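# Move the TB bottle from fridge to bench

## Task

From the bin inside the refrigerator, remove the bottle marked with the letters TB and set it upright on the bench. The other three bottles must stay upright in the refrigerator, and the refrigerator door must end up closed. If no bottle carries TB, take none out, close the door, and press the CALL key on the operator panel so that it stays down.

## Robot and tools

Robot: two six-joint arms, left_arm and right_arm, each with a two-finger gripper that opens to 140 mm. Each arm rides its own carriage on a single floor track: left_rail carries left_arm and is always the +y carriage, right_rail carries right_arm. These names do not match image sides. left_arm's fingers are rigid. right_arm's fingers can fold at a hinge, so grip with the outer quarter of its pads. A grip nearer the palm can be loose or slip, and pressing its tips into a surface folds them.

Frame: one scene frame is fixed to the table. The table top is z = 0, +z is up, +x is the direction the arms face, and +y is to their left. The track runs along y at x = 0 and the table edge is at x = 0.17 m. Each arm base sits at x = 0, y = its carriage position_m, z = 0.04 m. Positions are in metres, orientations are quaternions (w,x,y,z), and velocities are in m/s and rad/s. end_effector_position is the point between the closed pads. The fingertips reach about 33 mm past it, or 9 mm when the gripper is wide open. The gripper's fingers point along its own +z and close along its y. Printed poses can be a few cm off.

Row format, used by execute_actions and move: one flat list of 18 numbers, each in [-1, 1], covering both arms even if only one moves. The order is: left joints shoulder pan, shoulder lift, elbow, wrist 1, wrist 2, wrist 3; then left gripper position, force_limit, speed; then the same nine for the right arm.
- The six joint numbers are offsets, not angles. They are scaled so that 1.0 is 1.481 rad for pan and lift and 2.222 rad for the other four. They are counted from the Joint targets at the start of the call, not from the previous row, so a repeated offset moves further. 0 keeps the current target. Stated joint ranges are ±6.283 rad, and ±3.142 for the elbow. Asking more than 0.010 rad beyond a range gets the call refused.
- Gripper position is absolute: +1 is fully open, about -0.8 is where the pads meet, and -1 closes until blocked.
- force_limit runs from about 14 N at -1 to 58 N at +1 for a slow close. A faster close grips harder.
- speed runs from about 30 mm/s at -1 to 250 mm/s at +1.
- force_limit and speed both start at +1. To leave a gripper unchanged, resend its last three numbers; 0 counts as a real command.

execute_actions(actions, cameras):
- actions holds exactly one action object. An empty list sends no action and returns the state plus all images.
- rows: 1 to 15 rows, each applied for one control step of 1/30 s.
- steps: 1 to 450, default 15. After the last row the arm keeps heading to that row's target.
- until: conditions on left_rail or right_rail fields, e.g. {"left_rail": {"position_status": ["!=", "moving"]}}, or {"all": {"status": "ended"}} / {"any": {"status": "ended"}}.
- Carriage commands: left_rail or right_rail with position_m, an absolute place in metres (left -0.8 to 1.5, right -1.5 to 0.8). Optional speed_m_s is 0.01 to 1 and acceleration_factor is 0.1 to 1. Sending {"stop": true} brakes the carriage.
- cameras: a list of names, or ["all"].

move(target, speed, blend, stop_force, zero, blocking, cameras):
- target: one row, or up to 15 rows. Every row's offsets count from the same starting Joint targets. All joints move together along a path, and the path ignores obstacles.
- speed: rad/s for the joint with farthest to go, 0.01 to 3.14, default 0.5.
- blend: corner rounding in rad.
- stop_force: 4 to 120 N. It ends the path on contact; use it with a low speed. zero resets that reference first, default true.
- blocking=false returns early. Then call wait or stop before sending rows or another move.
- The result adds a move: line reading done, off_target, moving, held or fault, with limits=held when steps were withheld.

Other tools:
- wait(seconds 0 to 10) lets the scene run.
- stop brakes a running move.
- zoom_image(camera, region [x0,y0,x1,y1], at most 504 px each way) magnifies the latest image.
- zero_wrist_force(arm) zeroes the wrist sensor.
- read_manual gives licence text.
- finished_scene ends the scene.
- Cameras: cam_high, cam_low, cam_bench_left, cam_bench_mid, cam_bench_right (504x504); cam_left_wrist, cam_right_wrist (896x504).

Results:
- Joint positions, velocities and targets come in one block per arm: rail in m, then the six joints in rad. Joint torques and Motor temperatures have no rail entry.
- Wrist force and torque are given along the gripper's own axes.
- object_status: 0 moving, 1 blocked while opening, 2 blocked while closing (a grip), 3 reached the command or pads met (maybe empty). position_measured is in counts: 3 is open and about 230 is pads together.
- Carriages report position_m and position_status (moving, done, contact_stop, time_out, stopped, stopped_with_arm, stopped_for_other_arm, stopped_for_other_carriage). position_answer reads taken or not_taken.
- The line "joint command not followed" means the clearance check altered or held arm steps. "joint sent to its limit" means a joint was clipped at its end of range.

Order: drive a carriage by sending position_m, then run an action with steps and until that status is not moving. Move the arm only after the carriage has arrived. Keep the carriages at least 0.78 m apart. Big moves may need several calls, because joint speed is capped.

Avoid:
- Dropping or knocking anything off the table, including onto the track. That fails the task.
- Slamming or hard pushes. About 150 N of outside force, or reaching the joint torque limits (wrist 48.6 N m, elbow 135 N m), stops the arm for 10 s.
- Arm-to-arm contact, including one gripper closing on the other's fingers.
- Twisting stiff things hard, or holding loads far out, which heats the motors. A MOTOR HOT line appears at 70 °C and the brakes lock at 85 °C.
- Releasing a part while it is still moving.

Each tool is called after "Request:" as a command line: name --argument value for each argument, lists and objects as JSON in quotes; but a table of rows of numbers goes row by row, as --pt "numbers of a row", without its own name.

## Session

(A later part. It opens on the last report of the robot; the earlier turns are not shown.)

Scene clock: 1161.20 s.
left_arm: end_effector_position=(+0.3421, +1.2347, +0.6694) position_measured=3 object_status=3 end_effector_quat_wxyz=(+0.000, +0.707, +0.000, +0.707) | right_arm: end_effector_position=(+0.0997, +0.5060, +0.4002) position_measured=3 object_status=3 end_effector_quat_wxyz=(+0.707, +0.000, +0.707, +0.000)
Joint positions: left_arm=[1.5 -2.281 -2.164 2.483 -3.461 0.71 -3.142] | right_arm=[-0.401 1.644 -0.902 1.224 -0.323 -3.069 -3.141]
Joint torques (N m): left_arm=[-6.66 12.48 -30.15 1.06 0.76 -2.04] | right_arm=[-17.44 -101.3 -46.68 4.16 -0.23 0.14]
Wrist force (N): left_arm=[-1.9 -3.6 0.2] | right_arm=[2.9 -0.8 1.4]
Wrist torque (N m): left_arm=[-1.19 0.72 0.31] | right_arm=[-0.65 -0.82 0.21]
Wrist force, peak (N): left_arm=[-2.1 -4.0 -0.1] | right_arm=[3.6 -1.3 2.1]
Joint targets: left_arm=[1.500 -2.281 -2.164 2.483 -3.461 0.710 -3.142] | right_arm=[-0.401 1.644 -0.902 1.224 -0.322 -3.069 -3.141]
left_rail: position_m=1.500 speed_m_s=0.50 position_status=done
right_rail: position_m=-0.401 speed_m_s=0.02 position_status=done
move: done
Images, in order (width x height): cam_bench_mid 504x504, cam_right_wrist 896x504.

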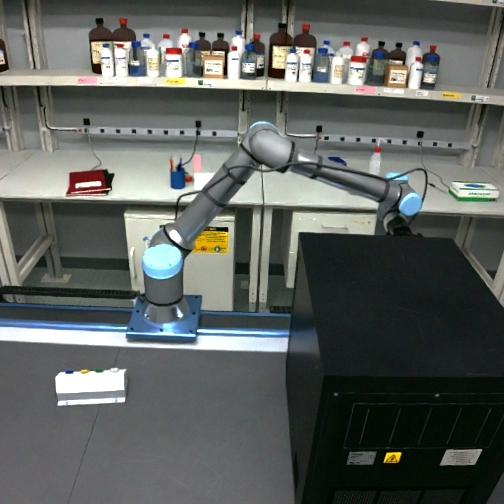

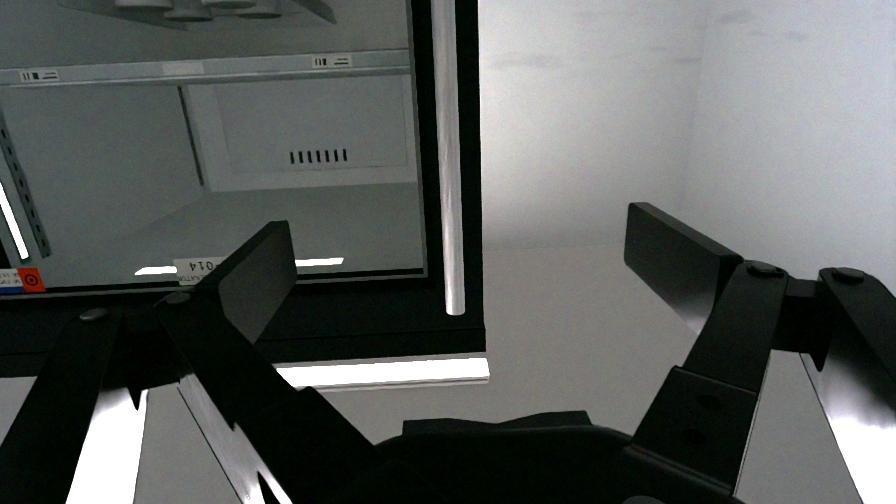

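Request:
move --target '[0,0,0,0,0,0,1,-1,0,-0.0980,-0.0271,0.0310,-0.0129,-0.0651,0,1,0.2,-0.5]' --speed 0.12 --stop_force 20

Request:
execute_actions --actions '[{"rows": [[0,0,0,0,0,0,1,-1,0,0,0,0,0,0,0,-1,0.0,-1]], "steps": 165}]' --cameras '["cam_right_wrist"]'

Scene clock: 1193.20 s.
left_arm: end_effector_position=(+0.3421, +1.2347, +0.6694) position_measured=3 object_status=3 end_effector_quat_wxyz=(+0.000, +0.707, +0.000, +0.707) | right_arm: end_effector_position=(+0.2316, +0.5061, +0.3996) position_measured=3 object_status=3 end_effector_quat_wxyz=(+0.707, +0.000, +0.707, +0.000)
Joint positions: left_arm=[1.5 -2.281 -2.164 2.483 -3.461 0.71 -3.142] | right_arm=[-0.401 1.499 -0.942 1.293 -0.351 -3.214 -3.141]
Joint torques (N m): left_arm=[-8.69 10.89 -30.75 1.29 0.74 -2.21] | right_arm=[-20.1 -107.93 -29.52 -4.33 -2.98 0.03]
Wrist force (N): left_arm=[-1.6 -3.4 -0.1] | right_arm=[3.4 -0.4 1.2]
Wrist torque (N m): left_arm=[-1.15 0.64 0.31] | right_arm=[-0.58 -0.91 0.21]
Wrist force, peak (N): left_arm=[-1.9 -4.0 0.2] | right_arm=[2.9 -0.6 2.7]
Joint targets: left_arm=[1.500 -2.281 -2.164 2.483 -3.461 0.710 -3.142] | right_arm=[-0.401 1.499 -0.942 1.293 -0.351 -3.214 -3.141]
left_rail: position_m=1.500 speed_m_s=0.50 position_status=done
right_rail: position_m=-0.401 speed_m_s=0.02 position_status=done
move: done

Scene clock: 1198.90 s.
left_arm: end_effector_position=(+0.3421, +1.2347, +0.6694) position_measured=3 object_status=3 end_effector_quat_wxyz=(+0.000, +0.707, +0.000, +0.707) | right_arm: end_effector_position=(+0.2316, +0.5061, +0.3996) position_measured=210 object_status=2 end_effector_quat_wxyz=(+0.707, +0.000, +0.707, +0.000)
Joint positions: left_arm=[1.5 -2.281 -2.164 2.483 -3.461 0.71 -3.142] | right_arm=[-0.401 1.499 -0.942 1.293 -0.351 -3.214 -3.141]
Joint torques (N m): left_arm=[-8.45 13.51 -30.49 1.3 0.47 -2.38] | right_arm=[-18.98 -106.87 -29.63 -1.89 0.82 -0.16]
Wrist force (N): left_arm=[-1.8 -3.2 0.1] | right_arm=[2.9 -0.2 -0.6]
Wrist torque (N m): left_arm=[-1.10 0.69 0.31] | right_arm=[-0.57 -0.71 0.41]
Wrist force, peak (N): left_arm=[-1.7 -4.1 0.2] | right_arm=[3.6 -0.5 1.5]
Joint targets: left_arm=[1.500 -2.281 -2.164 2.483 -3.461 0.710 -3.142] | right_arm=[-0.401 1.499 -0.942 1.293 -0.351 -3.214 -3.141]
left_rail: position_m=1.500 speed_m_s=0.50 position_status=done
right_rail: position_m=-0.401 speed_m_s=0.02 position_status=done
Images, in order (width x height): cam_right_wrist 896x504.

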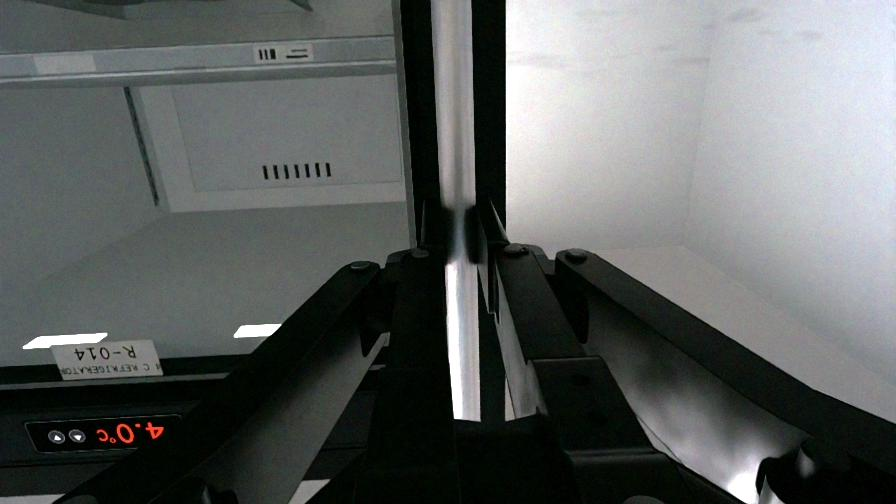

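Request:
move --pt "0 0 0 0 0 0 1 -1 0 0.0466 -0.0017 0.0017 -0.0006 0.0313 0 -1 0.2 -1" --pt "0 0 0 0 0 0 1 -1 0 0.0953 -0.0090 0.0098 -0.0038 0.0638 0 -1 0.2 -1" --pt "0 0 0 0 0 0 1 -1 0 0.1432 -0.0217 0.0237 -0.0093 0.0957 0 -1 0.2 -1" --pt "0 0 0 0 0 0 1 -1 0 0.1902 -0.0396 0.0432 -0.0168 0.1271 0 -1 0.2 -1" --speed 0.1 --blend '[0.02,0.02,0.02,0]' --stop_force 70

Scene clock: 1239.20 s.
left_arm: end_effector_position=(+0.3421, +1.2347, +0.6694) position_measured=3 object_status=3 end_effector_quat_wxyz=(+0.000, +0.707, +0.000, +0.707) | right_arm: end_effector_position=(-0.0086, +0.4033, +0.4000) position_measured=210 object_status=2 end_effector_quat_wxyz=(+0.707, +0.000, +0.707, +0.000)
Joint positions: left_arm=[1.5 -2.281 -2.164 2.483 -3.461 0.71 -3.142] | right_arm=[-0.401 1.78 -1 1.389 -0.388 -2.931 -3.141]
Joint torques (N m): left_arm=[-6.43 12.36 -32.06 0.77 0.49 -2.22] | right_arm=[16.12 -107.94 -27.75 -1.55 6.07 -0.31]
Wrist force (N): left_arm=[-1.7 -3.5 0.0] | right_arm=[8.8 6.2 -1.9]
Wrist torque (N m): left_arm=[-1.17 0.68 0.30] | right_arm=[-1.08 -0.64 0.40]
Wrist force, peak (N): left_arm=[-2.7 -3.5 0.3] | right_arm=[20.0 30.6 -13.3]
Joint targets: left_arm=[1.500 -2.281 -2.164 2.483 -3.461 0.710 -3.142] | right_arm=[-0.401 1.780 -1.000 1.389 -0.388 -2.931 -3.141]
left_rail: position_m=1.500 speed_m_s=0.50 position_status=done
right_rail: position_m=-0.401 speed_m_s=0.02 position_status=done
move: done

Request:
move --pt "0 0 0 0 0 0 1 -1 0 0.0461 -0.0227 0.0244 -0.0093 0.0307 0 -1 0.2 -1" --pt "0 0 0 0 0 0 1 -1 0 0.0912 -0.0501 0.0533 -0.0199 0.0607 0 -1 0.2 -1" --pt "0 0 0 0 0 0 1 -1 0 0.1350 -0.0820 0.0859 -0.0312 0.0899 0 -1 0.2 -1" --speed 0.1 --blend '[0.02,0.02,0]' --stop_force 70 --cameras '["cam_right_wrist", "cam_high"]'

Scene clock: 1249.43 s.
left_arm: end_effector_position=(+0.3421, +1.2347, +0.6694) position_measured=3 object_status=3 end_effector_quat_wxyz=(+0.000, +0.707, +0.000, +0.707) | right_arm: end_effector_position=(-0.1292, +0.2434, +0.4002) position_measured=210 object_status=2 end_effector_quat_wxyz=(+0.707, +0.000, +0.707, +0.000)
Joint positions: left_arm=[1.5 -2.281 -2.164 2.483 -3.461 0.71 -3.142] | right_arm=[-0.401 1.98 -1.122 1.58 -0.458 -2.732 -3.141]
Joint torques (N m): left_arm=[-8.6 12.27 -30.86 1.26 0 -2.33] | right_arm=[25.34 -95.63 -32.41 -2.01 2.67 -0.55]
Wrist force (N): left_arm=[-1.2 -3.3 0.4] | right_arm=[12.4 -3.0 11.8]
Wrist torque (N m): left_arm=[-1.11 0.56 0.31] | right_arm=[-0.75 -0.54 0.32]
Wrist force, peak (N): left_arm=[-2.0 -4.0 0.2] | right_arm=[9.7 16.1 -11.4]
Joint targets: left_arm=[1.500 -2.281 -2.164 2.483 -3.461 0.710 -3.142] | right_arm=[-0.401 1.980 -1.122 1.580 -0.458 -2.732 -3.141]
left_rail: position_m=1.500 speed_m_s=0.50 position_status=done
right_rail: position_m=-0.401 speed_m_s=0.02 position_status=done
move: done
Images, in order (width x height): cam_high 504x504, cam_right_wrist 896x504.

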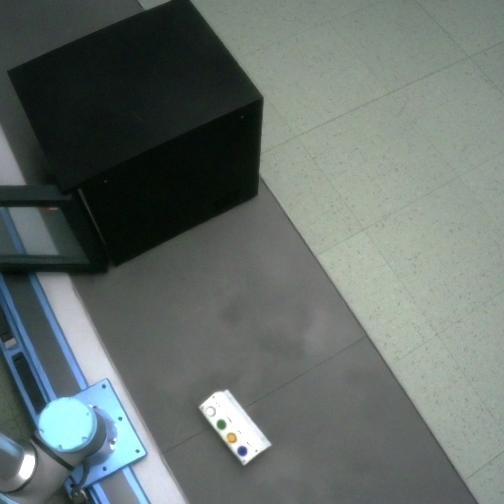

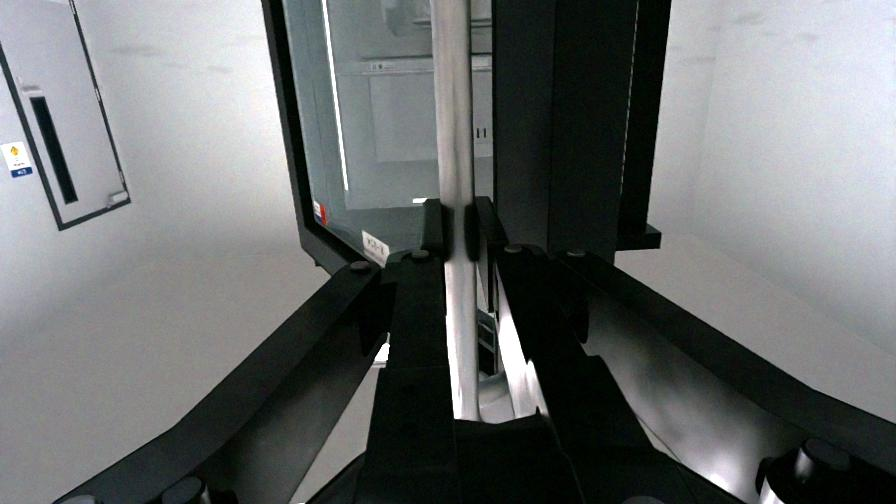

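Request:
move --pt "0 0 0 0 0 0 1 -1 0 0.0421 -0.0357 0.0357 -0.0120 0.0281 0 -1 0.2 -1" --pt "0 0 0 0 0 0 1 -1 0 0.0825 -0.0759 0.0742 -0.0237 0.0550 0 -1 0.2 -1" --pt "0 0 0 0 0 0 1 -1 0 0.1207 -0.1203 0.1147 -0.0346 0.0805 0 -1 0.2 -1" --pt "0 0 0 0 0 0 1 -1 0 0.1445 -0.1525 0.1427 -0.0411 0.0963 0 -1 0.2 -1" --speed 0.1 --blend '[0.02,0.02,0.02,0]' --stop_force 60 --cameras '["cam_right_wrist", "cam_high"]'

Scene clock: 1260.40 s.
left_arm: end_effector_position=(+0.3421, +1.2347, +0.6694) position_measured=3 object_status=3 end_effector_quat_wxyz=(+0.000, +0.707, +0.000, +0.707) | right_arm: end_effector_position=(-0.1646, +0.0027, +0.4001) position_measured=210 object_status=2 end_effector_quat_wxyz=(+0.707, +0.000, +0.707, +0.000)
Joint positions: left_arm=[1.5 -2.281 -2.164 2.483 -3.461 0.71 -3.142] | right_arm=[-0.401 2.194 -1.348 1.897 -0.549 -2.518 -3.141]
Joint torques (N m): left_arm=[-7.04 15.25 -31.26 1.63 0.31 -2.75] | right_arm=[19.72 -71.01 -24.15 -1.4 4.2 -0.68]
Wrist force (N): left_arm=[-2.1 -3.1 0.3] | right_arm=[5.0 0.8 5.1]
Wrist torque (N m): left_arm=[-1.08 0.75 0.30] | right_arm=[-1.08 -0.68 0.30]
Wrist force, peak (N): left_arm=[-2.5 -3.6 -0.1] | right_arm=[13.1 -1.9 13.7]
Joint targets: left_arm=[1.500 -2.281 -2.164 2.483 -3.461 0.710 -3.142] | right_arm=[-0.401 2.194 -1.348 1.897 -0.549 -2.518 -3.141]
left_rail: position_m=1.500 speed_m_s=0.50 position_status=done
right_rail: position_m=-0.401 speed_m_s=0.02 position_status=done
move: done
Images, in order (width x height): cam_high 504x504, cam_right_wrist 896x504.

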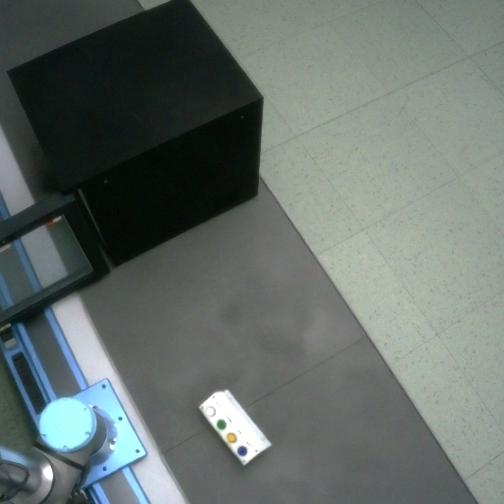

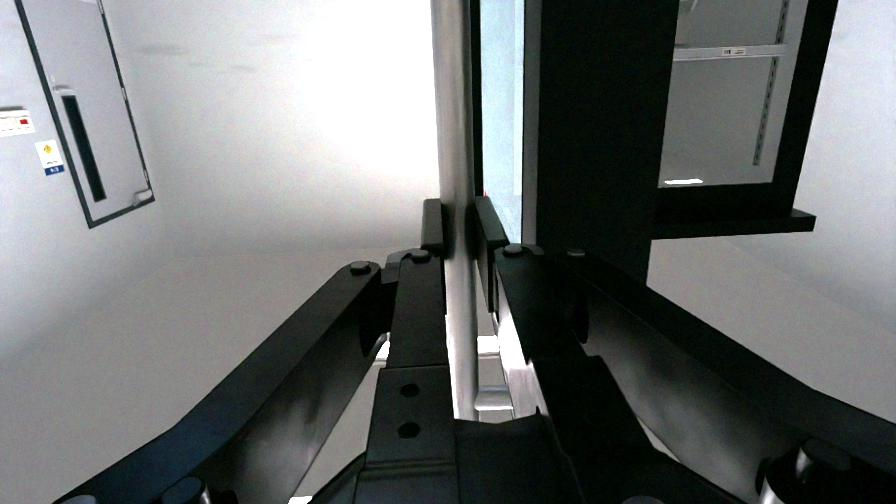

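Request:
move --target '[0.1881,0.9514,-0.4059,-0.2280,-0.1253,0,1,-1,0,0.0461,-0.0737,0.0596,-0.0104,0.0306,0,-1,0.2,-1]' --speed 0.6 --stop_force 25

Request:
execute_actions --actions '[{"left_rail": {"position_m": 1.1, "speed_m_s": 0.4}, "steps": 90, "until": {"left_rail": {"position_status": ["!=", "moving"]}}}]' --cameras '["cam_left_wrist", "cam_high"]'

Scene clock: 1290.37 s.
left_arm: end_effector_position=(+0.1500, +0.6699, +0.3401) position_measured=3 object_status=3 end_effector_quat_wxyz=(+0.000, +0.707, +0.000, +0.707) | right_arm: end_effector_position=(-0.1444, -0.0888, +0.4001) position_measured=210 object_status=2 end_effector_quat_wxyz=(+0.707, +0.000, +0.707, +0.000)
Joint positions: left_arm=[1.5 -2.002 -0.755 1.581 -3.967 0.432 -3.142] | right_arm=[-0.401 2.263 -1.457 2.029 -0.572 -2.45 -3.141]
Joint torques (N m): left_arm=[22.83 -87.07 -41.03 -0.83 -4.13 -2.63] | right_arm=[31.09 -54.94 -25.31 -4.6 7.59 -0.84]
Wrist force (N): left_arm=[-1.9 -3.2 0.5] | right_arm=[-3.7 10.9 33.3]
Wrist torque (N m): left_arm=[-1.15 0.67 0.32] | right_arm=[-1.05 -0.90 0.37]
Wrist force, peak (N): left_arm=[-4.9 -1.7 0.5] | right_arm=[9.6 10.7 36.4]
Joint targets: left_arm=[1.500 -2.002 -0.755 1.581 -3.967 0.432 -3.142] | right_arm=[-0.401 2.263 -1.457 2.029 -0.572 -2.450 -3.141]
left_rail: position_m=1.500 speed_m_s=0.50 position_status=done
right_rail: position_m=-0.401 speed_m_s=0.02 position_status=done
move: done

Scene clock: 1292.00 s.
left_arm: end_effector_position=(+0.1500, +0.2699, +0.3401) position_measured=3 object_status=3 end_effector_quat_wxyz=(+0.000, +0.707, +0.000, +0.707) | right_arm: end_effector_position=(-0.1444, -0.0888, +0.4001) position_measured=210 object_status=2 end_effector_quat_wxyz=(+0.707, +0.000, +0.707, +0.000)
Joint positions: left_arm=[1.1 -2.002 -0.755 1.581 -3.967 0.432 -3.142] | right_arm=[-0.401 2.263 -1.457 2.029 -0.572 -2.45 -3.141]
Joint torques (N m): left_arm=[11.04 -101.55 -32.97 0.75 -0.4 -2.29] | right_arm=[29.19 -55.77 -25.45 -4.52 7.64 -0.73]
Wrist force (N): left_arm=[-2.0 -3.2 0.9] | right_arm=[-3.6 10.5 33.5]
Wrist torque (N m): left_arm=[-1.16 0.70 0.32] | right_arm=[-1.14 -0.93 0.37]
Wrist force, peak (N): left_arm=[-2.0 -7.2 0.4] | right_arm=[-3.7 10.7 33.9]
Joint targets: left_arm=[1.100 -2.002 -0.755 1.581 -3.967 0.432 -3.142] | right_arm=[-0.401 2.263 -1.457 2.029 -0.572 -2.450 -3.141]
Tool commands: left_gripper/position=+1.0 left_gripper/force_limit=-1.0 left_gripper/speed=+0.0 right_gripper/position=-1.0 right_gripper/force_limit=+0.2 right_gripper/speed=-1.0
left_rail: position_m=1.100 speed_m_s=0.40 position_status=done
right_rail: position_m=-0.401 speed_m_s=0.02 position_status=done
Images, in order (width x height): cam_high 504x504, cam_left_wrist 896x504.

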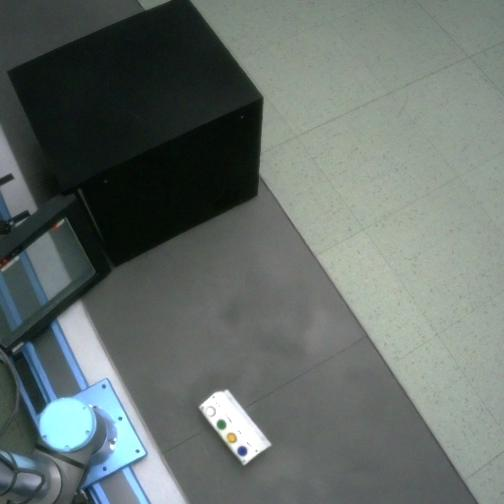

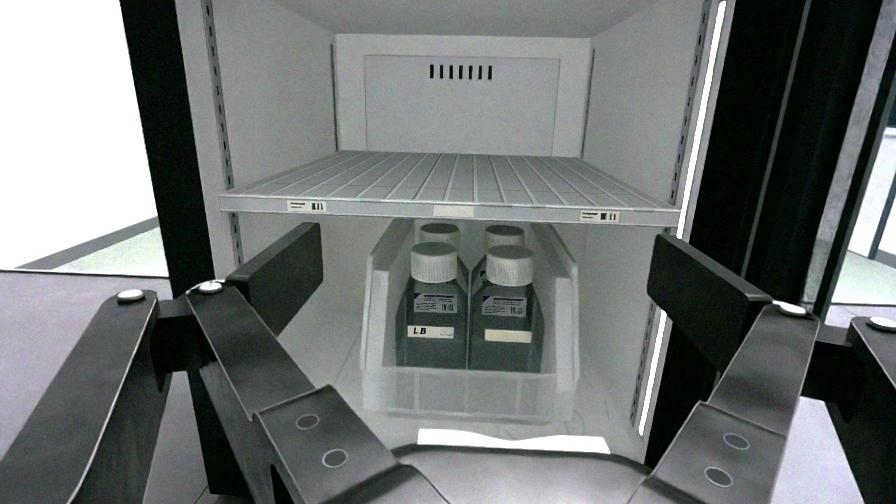

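Request:
zoom_image --camera "cam_left_wrist" --region '[360, 200, 580, 420]'

Request:
zoom_image --camera "cam_left_wrist" --region '[400, 280, 480, 350]'

Request:
zoom_image --camera "cam_left_wrist" --region '[470, 280, 550, 350]'

Scaled by 2.291.

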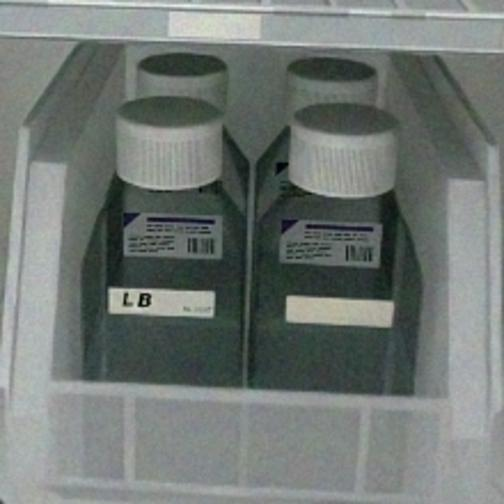

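Scaled by 6.300.

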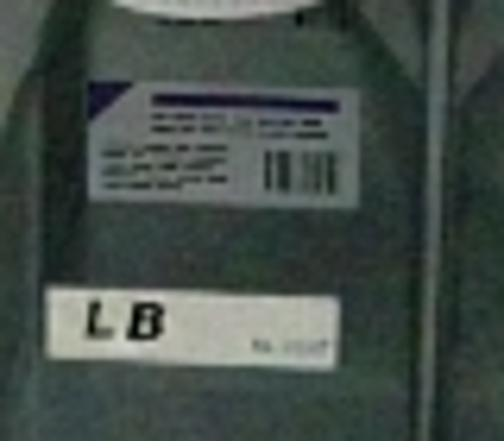

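Scaled by 6.300.

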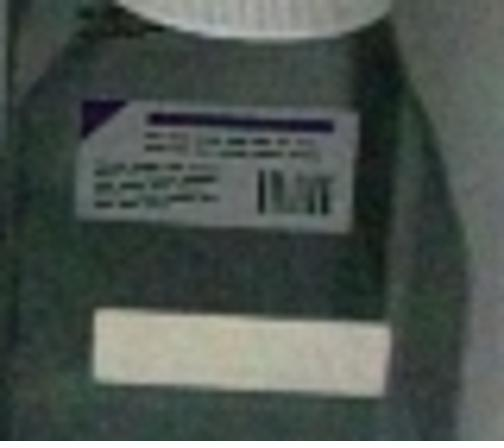

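Request:
zoom_image --camera "cam_left_wrist" --region '[355, 205, 475, 325]'

Request:
zoom_image --camera "cam_left_wrist" --region '[470, 205, 590, 325]'

Request:
zoom_image --camera "cam_left_wrist" --region '[355, 320, 595, 440]'

Scaled by 4.200.

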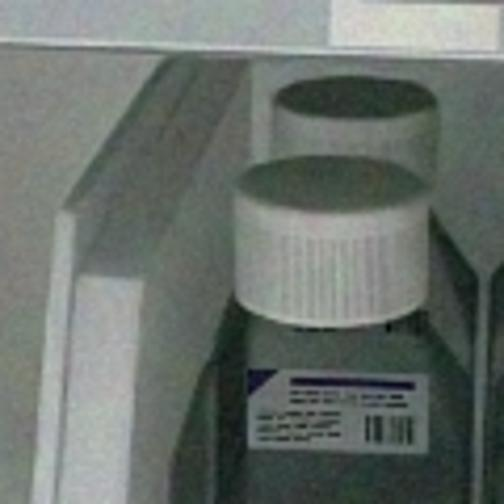

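Scaled by 4.200.

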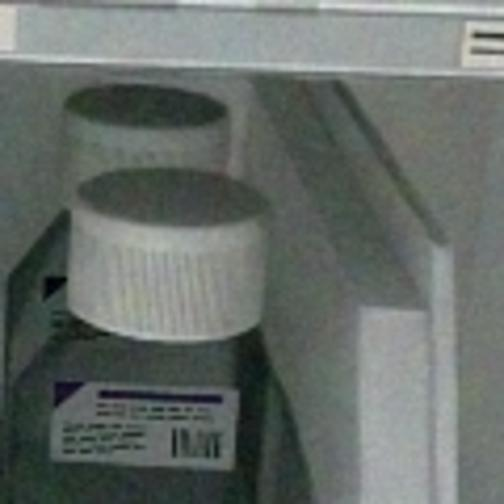

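Scaled by 2.100.

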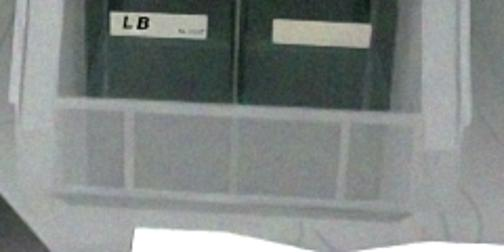

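Request:
move --target '[0.1156,0.0404,0.0196,-0.0468,-0.0774,0,1,-1,0,0,0,0,0,0,0,-1,0.2,-1]' --speed 0.2 --stop_force 15 --cameras '["cam_left_wrist"]'

Request:
zoom_image --camera "cam_left_wrist" --region '[300, 150, 640, 450]'

Scene clock: 1553.17 s.
left_arm: end_effector_position=(+0.2997, +0.2698, +0.2749) position_measured=3 object_status=3 end_effector_quat_wxyz=(+0.001, +0.707, +0.000, +0.707) | right_arm: end_effector_position=(-0.1444, -0.0888, +0.4001) position_measured=210 object_status=2 end_effector_quat_wxyz=(+0.707, +0.000, +0.707, +0.000)
Joint positions: left_arm=[1.1 -1.831 -0.695 1.624 -4.071 0.26 -3.142] | right_arm=[-0.401 2.263 -1.457 2.029 -0.572 -2.45 -3.141]
Joint torques (N m): left_arm=[21.17 -85.55 -15.71 -1.88 -4.41 -2.39] | right_arm=[29.83 -55.23 -28.35 -4.63 7.71 -0.98]
Wrist force (N): left_arm=[-2.4 -2.9 0.5] | right_arm=[-3.3 10.9 34.0]
Wrist torque (N m): left_arm=[-1.11 0.86 0.32] | right_arm=[-1.10 -0.97 0.37]
Wrist force, peak (N): left_arm=[-2.4 -3.6 2.5] | right_arm=[-3.8 11.1 34.3]
Joint targets: left_arm=[1.100 -1.831 -0.695 1.624 -4.071 0.260 -3.142] | right_arm=[-0.401 2.263 -1.457 2.029 -0.572 -2.450 -3.141]
left_rail: position_m=1.100 speed_m_s=0.40 position_status=done
right_rail: position_m=-0.401 speed_m_s=0.02 position_status=done
move: done
Images, in order (width x height): cam_left_wrist 896x504.

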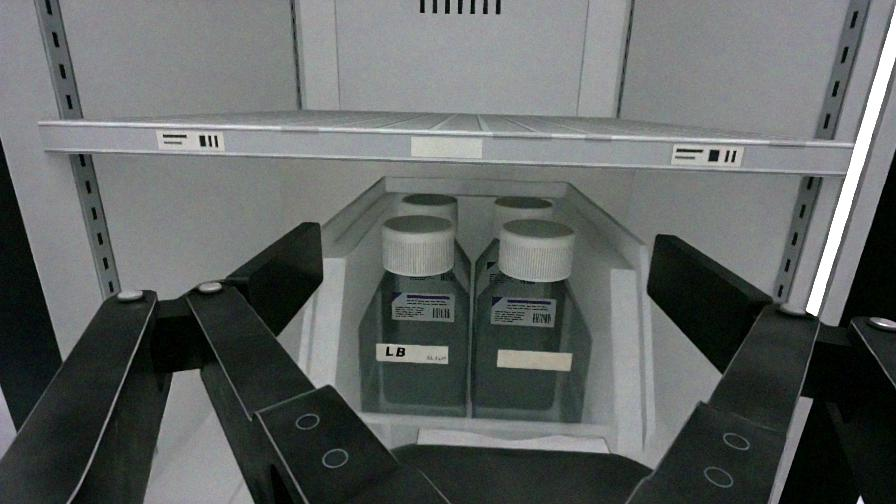

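Scaled by 1.482.

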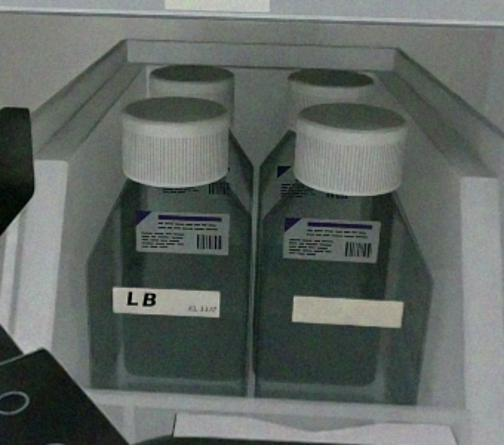

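Request:
move --target '[-0.0614,0.0361,-0.0115,-0.0123,0.0410,0,1,-1,0,0,0,0,0,0,0,-1,0.2,-1]' --speed 0.2 --stop_force 15 --cameras '["cam_left_wrist"]'

Request:
zoom_image --camera "cam_left_wrist" --region '[300, 130, 640, 430]'

Scene clock: 1639.23 s.
left_arm: end_effector_position=(+0.2219, +0.2700, +0.2399) position_measured=3 object_status=3 end_effector_quat_wxyz=(+0.000, +0.707, +0.000, +0.707) | right_arm: end_effector_position=(-0.1444, -0.0888, +0.4001) position_measured=210 object_status=2 end_effector_quat_wxyz=(+0.707, +0.000, +0.707, +0.000)
Joint positions: left_arm=[1.1 -1.922 -0.641 1.599 -4.099 0.351 -3.142] | right_arm=[-0.401 2.263 -1.457 2.029 -0.572 -2.45 -3.141]
Joint torques (N m): left_arm=[-17.12 -89.52 -36.02 -1.17 3.9 -2.05] | right_arm=[30.14 -55.31 -30.56 -4.7 7.61 -1.2]
Wrist force (N): left_arm=[-1.9 -3.2 0.7] | right_arm=[-3.7 10.9 34.0]
Wrist torque (N m): left_arm=[-1.11 0.72 0.32] | right_arm=[-1.09 -0.88 0.37]
Wrist force, peak (N): left_arm=[-3.0 -3.6 -0.1] | right_arm=[-3.6 11.2 34.4]
Joint targets: left_arm=[1.100 -1.922 -0.641 1.599 -4.099 0.351 -3.142] | right_arm=[-0.401 2.263 -1.457 2.029 -0.572 -2.450 -3.141]
left_rail: position_m=1.100 speed_m_s=0.40 position_status=done
right_rail: position_m=-0.401 speed_m_s=0.02 position_status=done
move: done
Images, in order (width x height): cam_left_wrist 896x504.

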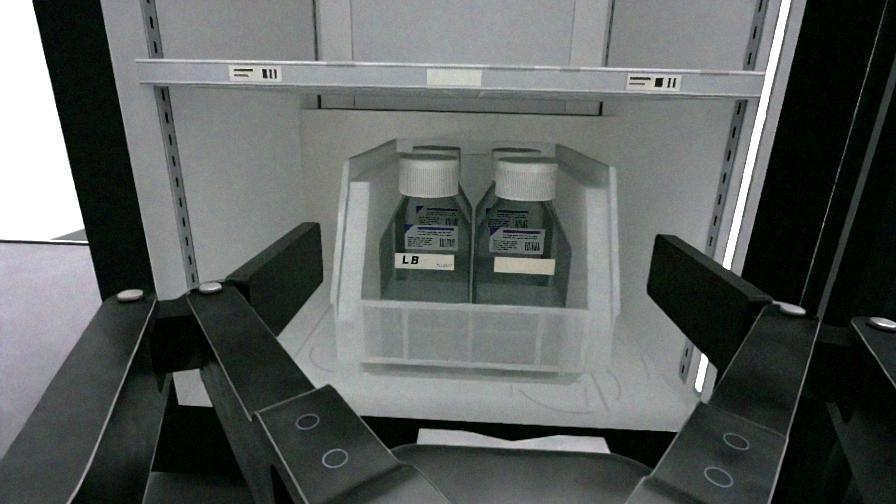

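Scaled by 1.482.

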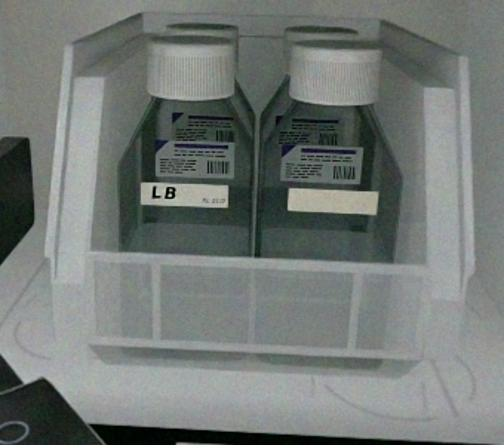

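Request:
zoom_image --camera "cam_left_wrist" --region '[320, 130, 440, 250]'

Request:
zoom_image --camera "cam_left_wrist" --region '[320, 250, 480, 410]'

Request:
zoom_image --camera "cam_left_wrist" --region '[520, 130, 660, 410]'

Scaled by 4.200.

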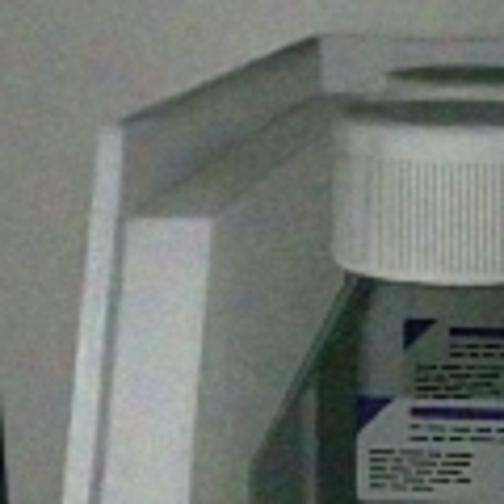

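Scaled by 3.150.

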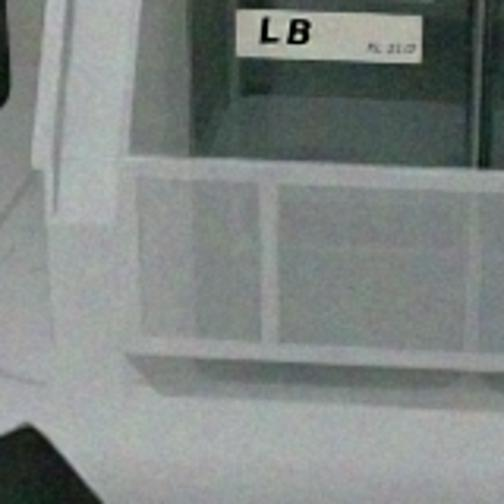

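Scaled by 1.800.

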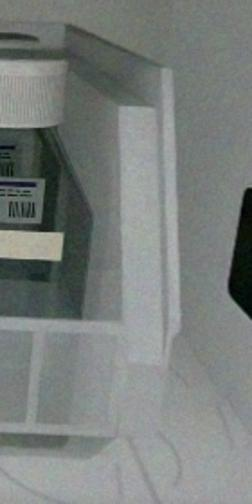

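Request:
move --pt "0 0 0 0 0 0 -0.365 -0.5 -0.5 0 0 0 0 0 0 -1 0.2 -1" --pt "0.0923 -0.0517 0.1093 -0.0750 -0.0615 0 -0.365 -0.5 -0.5 0 0 0 0 0 0 -1 0.2 -1" --speed 0.15 --cameras '["cam_left_wrist"]'

Request:
zoom_image --camera "cam_left_wrist" --region '[360, 80, 660, 380]'

Scene clock: 1790.07 s.
left_arm: end_effector_position=(+0.3371, +0.3506, +0.2308) position_measured=175 object_status=3 end_effector_quat_wxyz=(+0.000, +0.707, -0.002, +0.707) | right_arm: end_effector_position=(-0.1444, -0.0888, +0.4001) position_measured=210 object_status=2 end_effector_quat_wxyz=(+0.707, +0.000, +0.707, +0.000)
Joint positions: left_arm=[1.1 -1.81 -0.708 1.803 -4.234 0.236 -3.142] | right_arm=[-0.401 2.263 -1.457 2.029 -0.572 -2.45 -3.141]
Joint torques (N m): left_arm=[1.97 -96.36 -22.11 -0.08 0.09 -0.51] | right_arm=[-15.4 -33.62 -36.14 2.19 -1.67 -1.19]
Wrist force (N): left_arm=[20.5 -8.8 -33.3] | right_arm=[-11.5 0.4 4.4]
Wrist torque (N m): left_arm=[-0.16 0.95 0.83] | right_arm=[-0.73 -1.14 0.36]
Wrist force, peak (N): left_arm=[55.8 -10.1 -135.5] | right_arm=[-3.5 11.2 34.9]
Joint targets: left_arm=[1.100 -1.810 -0.708 1.803 -4.234 0.236 -3.142] | right_arm=[-0.401 2.263 -1.457 2.029 -0.572 -2.450 -3.141]
Tool commands: left_gripper/position=-0.364706 left_gripper/force_limit=-0.498039 left_gripper/speed=-0.498039 right_gripper/position=-1.0 right_gripper/force_limit=+0.2 right_gripper/speed=-1.0
FORCE FAULT: contact force on the left arm reached its limit, and that arm stopped for 10 seconds. The contact can be on any part of that arm, not only on its tool. That arm's remaining commands of this call were not run. That arm's target is now where it stood when the stop ended, not its last command. That arm accepts commands again.
left_rail: position_m=1.100 speed_m_s=0.40 position_status=done
right_rail: position_m=-0.401 speed_m_s=0.02 position_status=done
move: fault (left_arm); path passed 1 of 2 targets; left_arm: the elbow is farthest, 0.038 rad from its target
Images, in order (width x height): cam_left_wrist 896x504.

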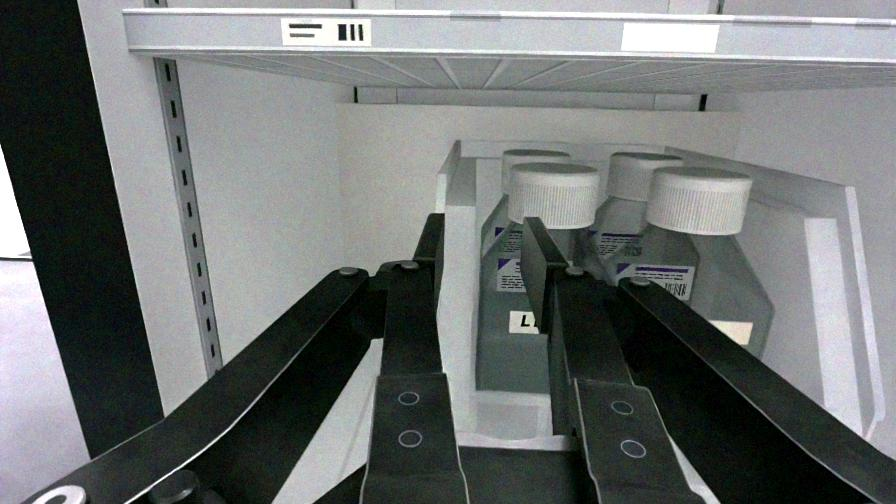

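Scaled by 1.680.

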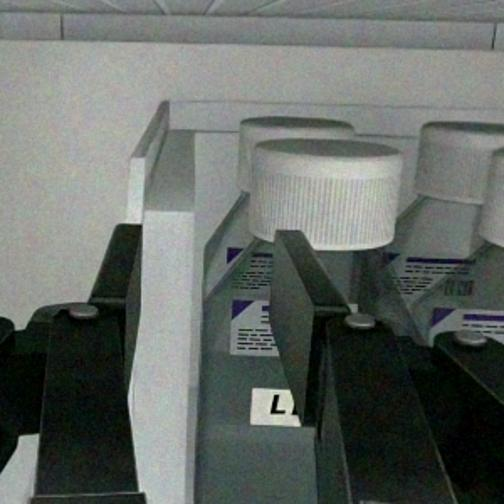

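Request:
move --target '[-0.0386,-0.0061,0.0166,-0.0137,0.0272,0,-0.365,-0.5,-0.5,0,0,0,0,0,0,-1,0.2,-1]' --speed 0.1 --cameras '["cam_left_wrist"]'

Request:
zoom_image --camera "cam_left_wrist" --region '[360, 80, 660, 380]'

Scene clock: 1823.07 s.
left_arm: end_effector_position=(+0.2999, +0.3705, +0.2277) position_measured=175 object_status=3 end_effector_quat_wxyz=(+0.000, +0.707, +0.000, +0.707) | right_arm: end_effector_position=(-0.1444, -0.0888, +0.4001) position_measured=210 object_status=2 end_effector_quat_wxyz=(+0.707, +0.000, +0.707, +0.000)
Joint positions: left_arm=[1.1 -1.867 -0.717 1.84 -4.264 0.296 -3.142] | right_arm=[-0.401 2.263 -1.457 2.029 -0.572 -2.45 -3.141]
Joint torques (N m): left_arm=[-16.35 -108.72 -8.47 -1.1 3.7 -0.51] | right_arm=[-14.25 -28.6 -38.53 2.12 -1.6 -1.59]
Wrist force (N): left_arm=[-4.1 -6.2 -0.3] | right_arm=[-13.3 -2.2 -3.2]
Wrist torque (N m): left_arm=[-1.84 1.15 0.29] | right_arm=[-0.62 -1.12 0.37]
Wrist force, peak (N): left_arm=[21.1 -9.4 -33.3] | right_arm=[-13.7 -2.4 -3.1]
Joint targets: left_arm=[1.100 -1.868 -0.717 1.840 -4.264 0.296 -3.142] | right_arm=[-0.401 2.263 -1.457 2.029 -0.572 -2.450 -3.141]
left_rail: position_m=1.100 speed_m_s=0.40 position_status=done
right_rail: position_m=-0.401 speed_m_s=0.02 position_status=done
move: done
Images, in order (width x height): cam_left_wrist 896x504.

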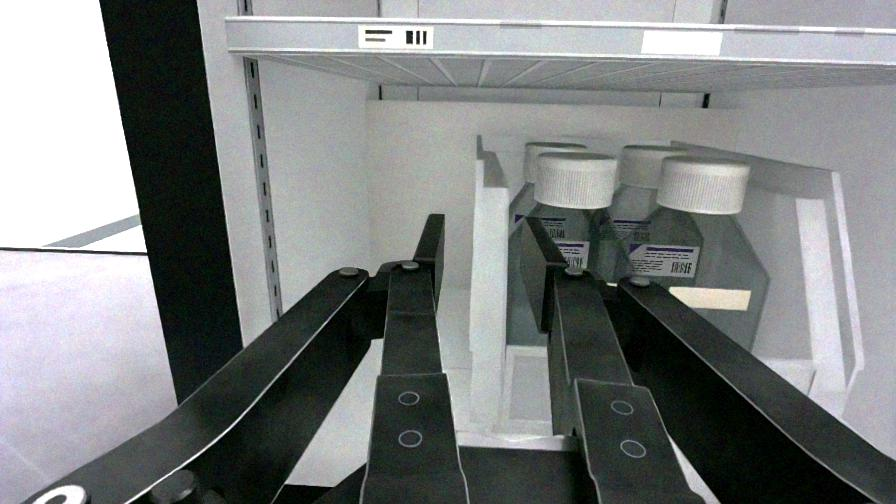

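Scaled by 1.680.

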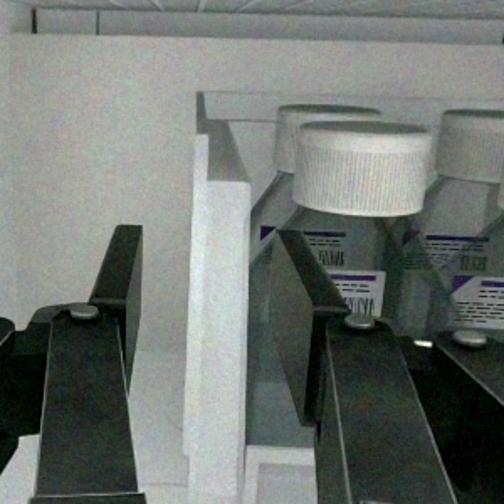

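Request:
move --pt "0.0015 -0.0086 -0.0017 0.0072 -0.0004 0 -0.365 -0.5 -0.5 0 0 0 0 0 0 -1 0.2 -1" --pt "0.0798 -0.0085 -0.0019 0.0073 -0.0526 0 -0.365 -0.5 -0.5 0 0 0 0 0 0 -1 0.2 -1" --speed '[0.05,0.06]' --stop_force 10 --cameras '["cam_left_wrist"]'

Request:
zoom_image --camera "cam_left_wrist" --region '[360, 80, 660, 380]'

Scene clock: 1861.13 s.
left_arm: end_effector_position=(+0.3854, +0.3679, +0.2376) position_measured=175 object_status=3 end_effector_quat_wxyz=(+0.000, +0.707, +0.000, +0.707) | right_arm: end_effector_position=(-0.1444, -0.0888, +0.4001) position_measured=210 object_status=2 end_effector_quat_wxyz=(+0.707, +0.000, +0.707, +0.000)
Joint positions: left_arm=[1.1 -1.749 -0.729 1.836 -4.248 0.179 -3.142] | right_arm=[-0.401 2.263 -1.457 2.029 -0.572 -2.45 -3.141]
Joint torques (N m): left_arm=[19.61 -78.51 -31.87 2.46 -5.16 0.04] | right_arm=[-13.23 -33.09 -42.33 1.99 -1.05 -1.56]
Wrist force (N): left_arm=[-4.1 -5.7 0.3] | right_arm=[-13.1 -2.2 -3.3]
Wrist torque (N m): left_arm=[-1.69 1.15 0.30] | right_arm=[-0.62 -1.15 0.37]
Wrist force, peak (N): left_arm=[-4.5 -6.7 0.6] | right_arm=[-13.8 -2.2 -3.3]
Joint targets: left_arm=[1.100 -1.749 -0.729 1.836 -4.248 0.179 -3.142] | right_arm=[-0.401 2.263 -1.457 2.029 -0.572 -2.450 -3.141]
left_rail: position_m=1.100 speed_m_s=0.40 position_status=done
right_rail: position_m=-0.401 speed_m_s=0.02 position_status=done
move: done
Images, in order (width x height): cam_left_wrist 896x504.

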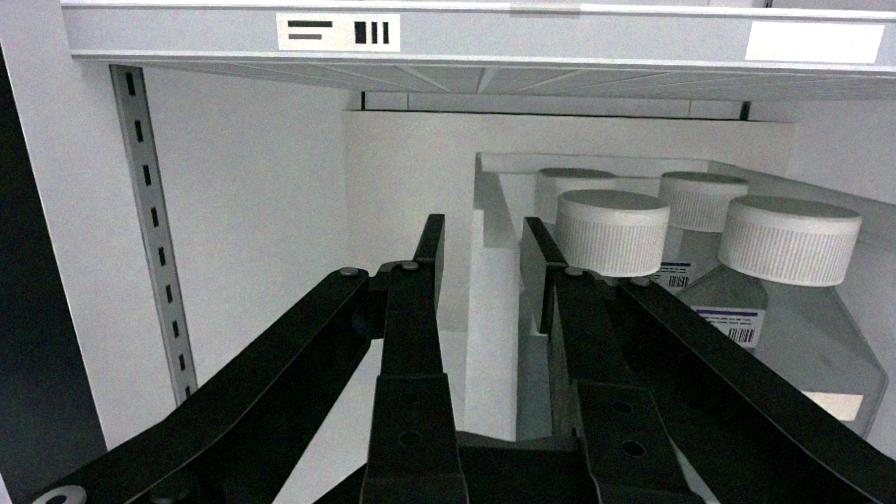

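Scaled by 1.680.

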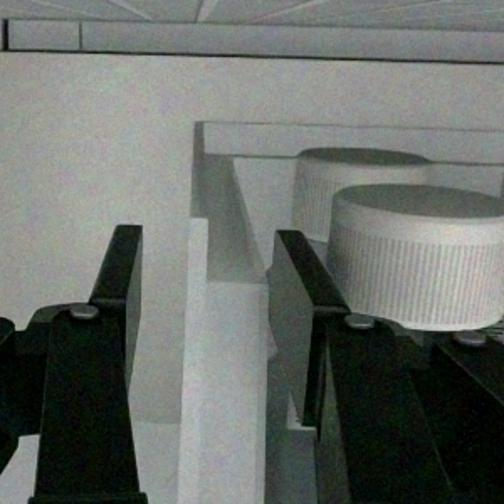

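Request:
move --target '[0.0181,0.0004,-0.0016,0.0010,-0.0124,0,-0.365,-0.5,-0.5,0,0,0,0,0,0,-1,0.2,-1]' --speed 0.03 --stop_force 10

Request:
execute_actions --actions '[{"rows": [[0,0,0,0,0,0,-1,-1,-1,0,0,0,0,0,0,-1,0.2,-1]], "steps": 75}]' --cameras '["cam_left_wrist"]'

Request:
zoom_image --camera "cam_left_wrist" --region '[360, 80, 660, 380]'

Scene clock: 1902.63 s.
left_arm: end_effector_position=(+0.4047, +0.3675, +0.2381) position_measured=175 object_status=3 end_effector_quat_wxyz=(+0.000, +0.707, +0.000, +0.707) | right_arm: end_effector_position=(-0.1444, -0.0888, +0.4001) position_measured=210 object_status=2 end_effector_quat_wxyz=(+0.707, +0.000, +0.707, +0.000)
Joint positions: left_arm=[1.1 -1.723 -0.729 1.833 -4.246 0.152 -3.142] | right_arm=[-0.401 2.263 -1.457 2.029 -0.572 -2.45 -3.141]
Joint torques (N m): left_arm=[21.31 -78.64 -30.7 1.9 -4.24 -1.14] | right_arm=[-11.53 -35.58 -43.15 1.73 -1.11 -1.46]
Wrist force (N): left_arm=[-4.4 -6.7 0.7] | right_arm=[-13.1 -2.5 -3.2]
Wrist torque (N m): left_arm=[-1.93 1.22 0.29] | right_arm=[-0.69 -1.17 0.36]
Wrist force, peak (N): left_arm=[-4.9 -6.8 0.4] | right_arm=[-13.7 -2.8 -3.3]
Joint targets: left_arm=[1.100 -1.723 -0.729 1.833 -4.246 0.152 -3.142] | right_arm=[-0.401 2.263 -1.457 2.029 -0.572 -2.450 -3.141]
left_rail: position_m=1.100 speed_m_s=0.40 position_status=done
right_rail: position_m=-0.401 speed_m_s=0.02 position_status=done
move: done

Scene clock: 1905.33 s.
left_arm: end_effector_position=(+0.4047, +0.3675, +0.2381) position_measured=198 object_status=2 end_effector_quat_wxyz=(+0.000, +0.707, +0.000, +0.707) | right_arm: end_effector_position=(-0.1444, -0.0888, +0.4001) position_measured=210 object_status=2 end_effector_quat_wxyz=(+0.707, +0.000, +0.707, +0.000)
Joint positions: left_arm=[1.1 -1.723 -0.729 1.833 -4.246 0.152 -3.142] | right_arm=[-0.401 2.263 -1.457 2.029 -0.572 -2.45 -3.141]
Joint torques (N m): left_arm=[20.12 -82.15 -8.81 -1.08 5.65 -1.15] | right_arm=[-12.08 -37.34 -43.77 1.75 -1.1 -1.43]
Wrist force (N): left_arm=[-4.1 -3.4 -5.2] | right_arm=[-12.9 -1.6 -1.2]
Wrist torque (N m): left_arm=[-2.44 1.16 0.33] | right_arm=[-0.68 -1.18 0.37]
Wrist force, peak (N): left_arm=[-4.5 -5.1 -4.9] | right_arm=[-13.4 -2.6 -3.2]
Joint targets: left_arm=[1.100 -1.723 -0.729 1.833 -4.246 0.152 -3.142] | right_arm=[-0.401 2.263 -1.457 2.029 -0.572 -2.450 -3.141]
left_rail: position_m=1.100 speed_m_s=0.40 position_status=done
right_rail: position_m=-0.401 speed_m_s=0.02 position_status=done
Images, in order (width x height): cam_left_wrist 896x504.

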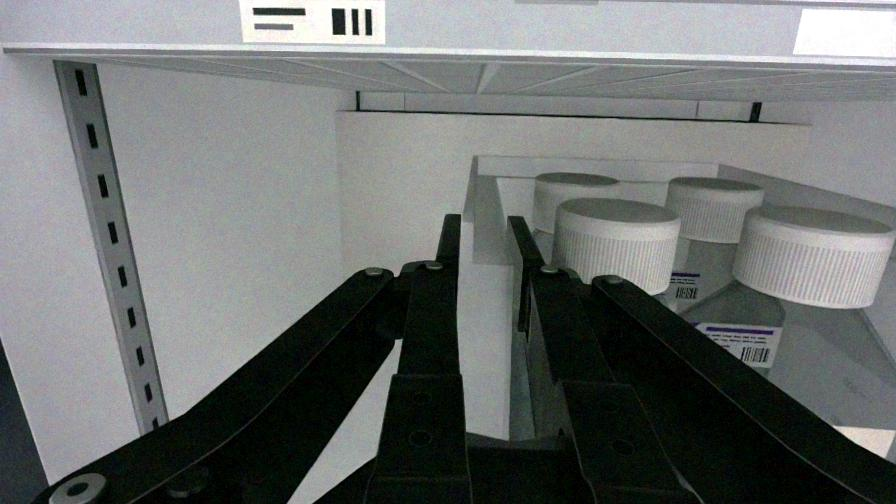

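Scaled by 1.680.

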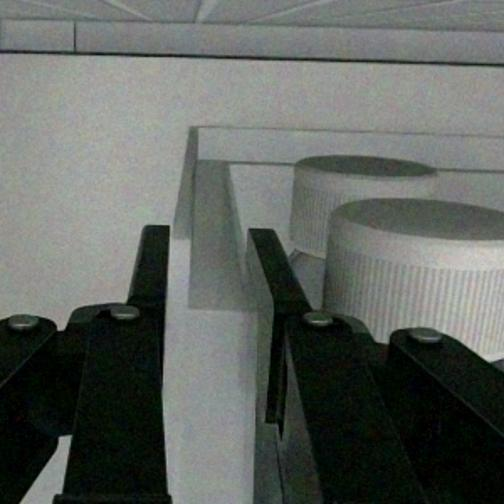

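Request:
execute_actions --actions '[{"rows": [[0,0,0,0,0,0,-0.97,-0.2,-1,0,0,0,0,0,0,-1,0.2,-1]], "steps": 30}]'

Request:
move --pt "-0.0321 -0.0008 0.0019 -0.0013 0.0215 0 -0.97 -0.2 -1 0 0 0 0 0 0 -1 0.2 -1" --pt "-0.0645 -0.0011 0.0025 -0.0016 0.0431 0 -0.97 -0.2 -1 0 0 0 0 0 0 -1 0.2 -1" --speed 0.04 --blend '[0.01,0]' --stop_force 50 --cameras '["cam_left_wrist"]'

Scene clock: 1938.57 s.
left_arm: end_effector_position=(+0.4047, +0.3675, +0.2381) position_measured=201 object_status=2 end_effector_quat_wxyz=(+0.000, +0.707, +0.000, +0.707) | right_arm: end_effector_position=(-0.1444, -0.0888, +0.4001) position_measured=210 object_status=2 end_effector_quat_wxyz=(+0.707, +0.000, +0.707, +0.000)
Joint positions: left_arm=[1.1 -1.723 -0.729 1.833 -4.246 0.152 -3.142] | right_arm=[-0.401 2.263 -1.457 2.029 -0.572 -2.45 -3.141]
Joint torques (N m): left_arm=[21.78 -101.38 -15.68 0.09 -2.22 -1.38] | right_arm=[-13.13 -38.8 -42.48 1.34 -1.06 -1.73]
Wrist force (N): left_arm=[-2.8 -5.7 -6.3] | right_arm=[-12.6 -2.0 -1.3]
Wrist torque (N m): left_arm=[-3.04 1.12 0.23] | right_arm=[-0.79 -1.16 0.36]
Wrist force, peak (N): left_arm=[-3.0 -6.2 -6.3] | right_arm=[-13.4 -1.9 -1.6]
Joint targets: left_arm=[1.100 -1.723 -0.729 1.833 -4.246 0.152 -3.142] | right_arm=[-0.401 2.263 -1.457 2.029 -0.572 -2.450 -3.141]
left_rail: position_m=1.100 speed_m_s=0.40 position_status=done
right_rail: position_m=-0.401 speed_m_s=0.02 position_status=done

Scene clock: 1942.03 s.
left_arm: end_effector_position=(+0.3352, +0.3673, +0.2378) position_measured=201 object_status=2 end_effector_quat_wxyz=(+0.000, +0.707, +0.000, +0.707) | right_arm: end_effector_position=(-0.1444, -0.0888, +0.4001) position_measured=210 object_status=2 end_effector_quat_wxyz=(+0.707, +0.000, +0.707, +0.000)
Joint positions: left_arm=[1.1 -1.818 -0.73 1.838 -4.249 0.247 -3.142] | right_arm=[-0.401 2.263 -1.457 2.029 -0.572 -2.45 -3.141]
Joint torques (N m): left_arm=[-23.7 -102.74 -7.96 -1.26 3.66 -1.36] | right_arm=[-12.62 -40.56 -42.82 1.47 -0.81 -1.52]
Wrist force (N): left_arm=[3.4 -5.4 5.8] | right_arm=[-10.5 -3.0 -5.2]
Wrist torque (N m): left_arm=[-1.28 1.13 0.01] | right_arm=[-0.64 -1.06 0.37]
Wrist force, peak (N): left_arm=[4.0 -6.5 6.8] | right_arm=[-12.6 -3.0 -4.2]
Joint targets: left_arm=[1.100 -1.818 -0.730 1.838 -4.249 0.247 -3.142] | right_arm=[-0.401 2.263 -1.457 2.029 -0.572 -2.450 -3.141]
left_rail: position_m=1.100 speed_m_s=0.40 position_status=done
right_rail: position_m=-0.401 speed_m_s=0.02 position_status=done
move: done
Images, in order (width x height): cam_left_wrist 896x504.

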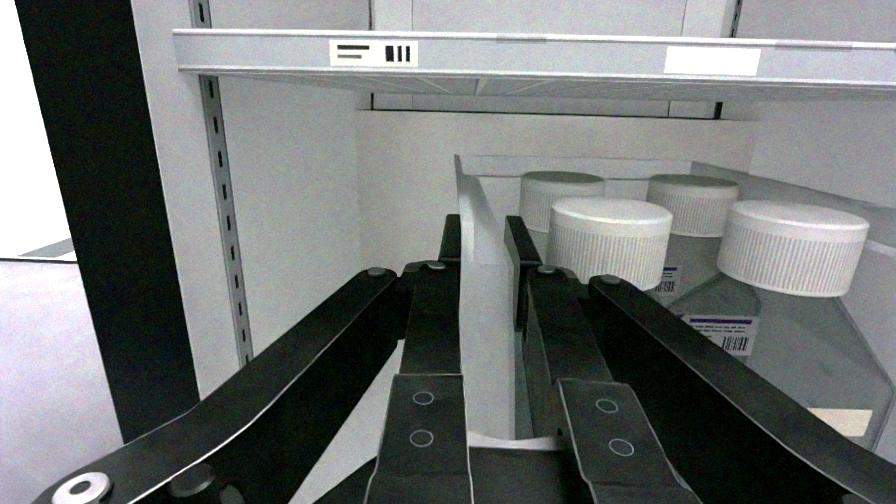

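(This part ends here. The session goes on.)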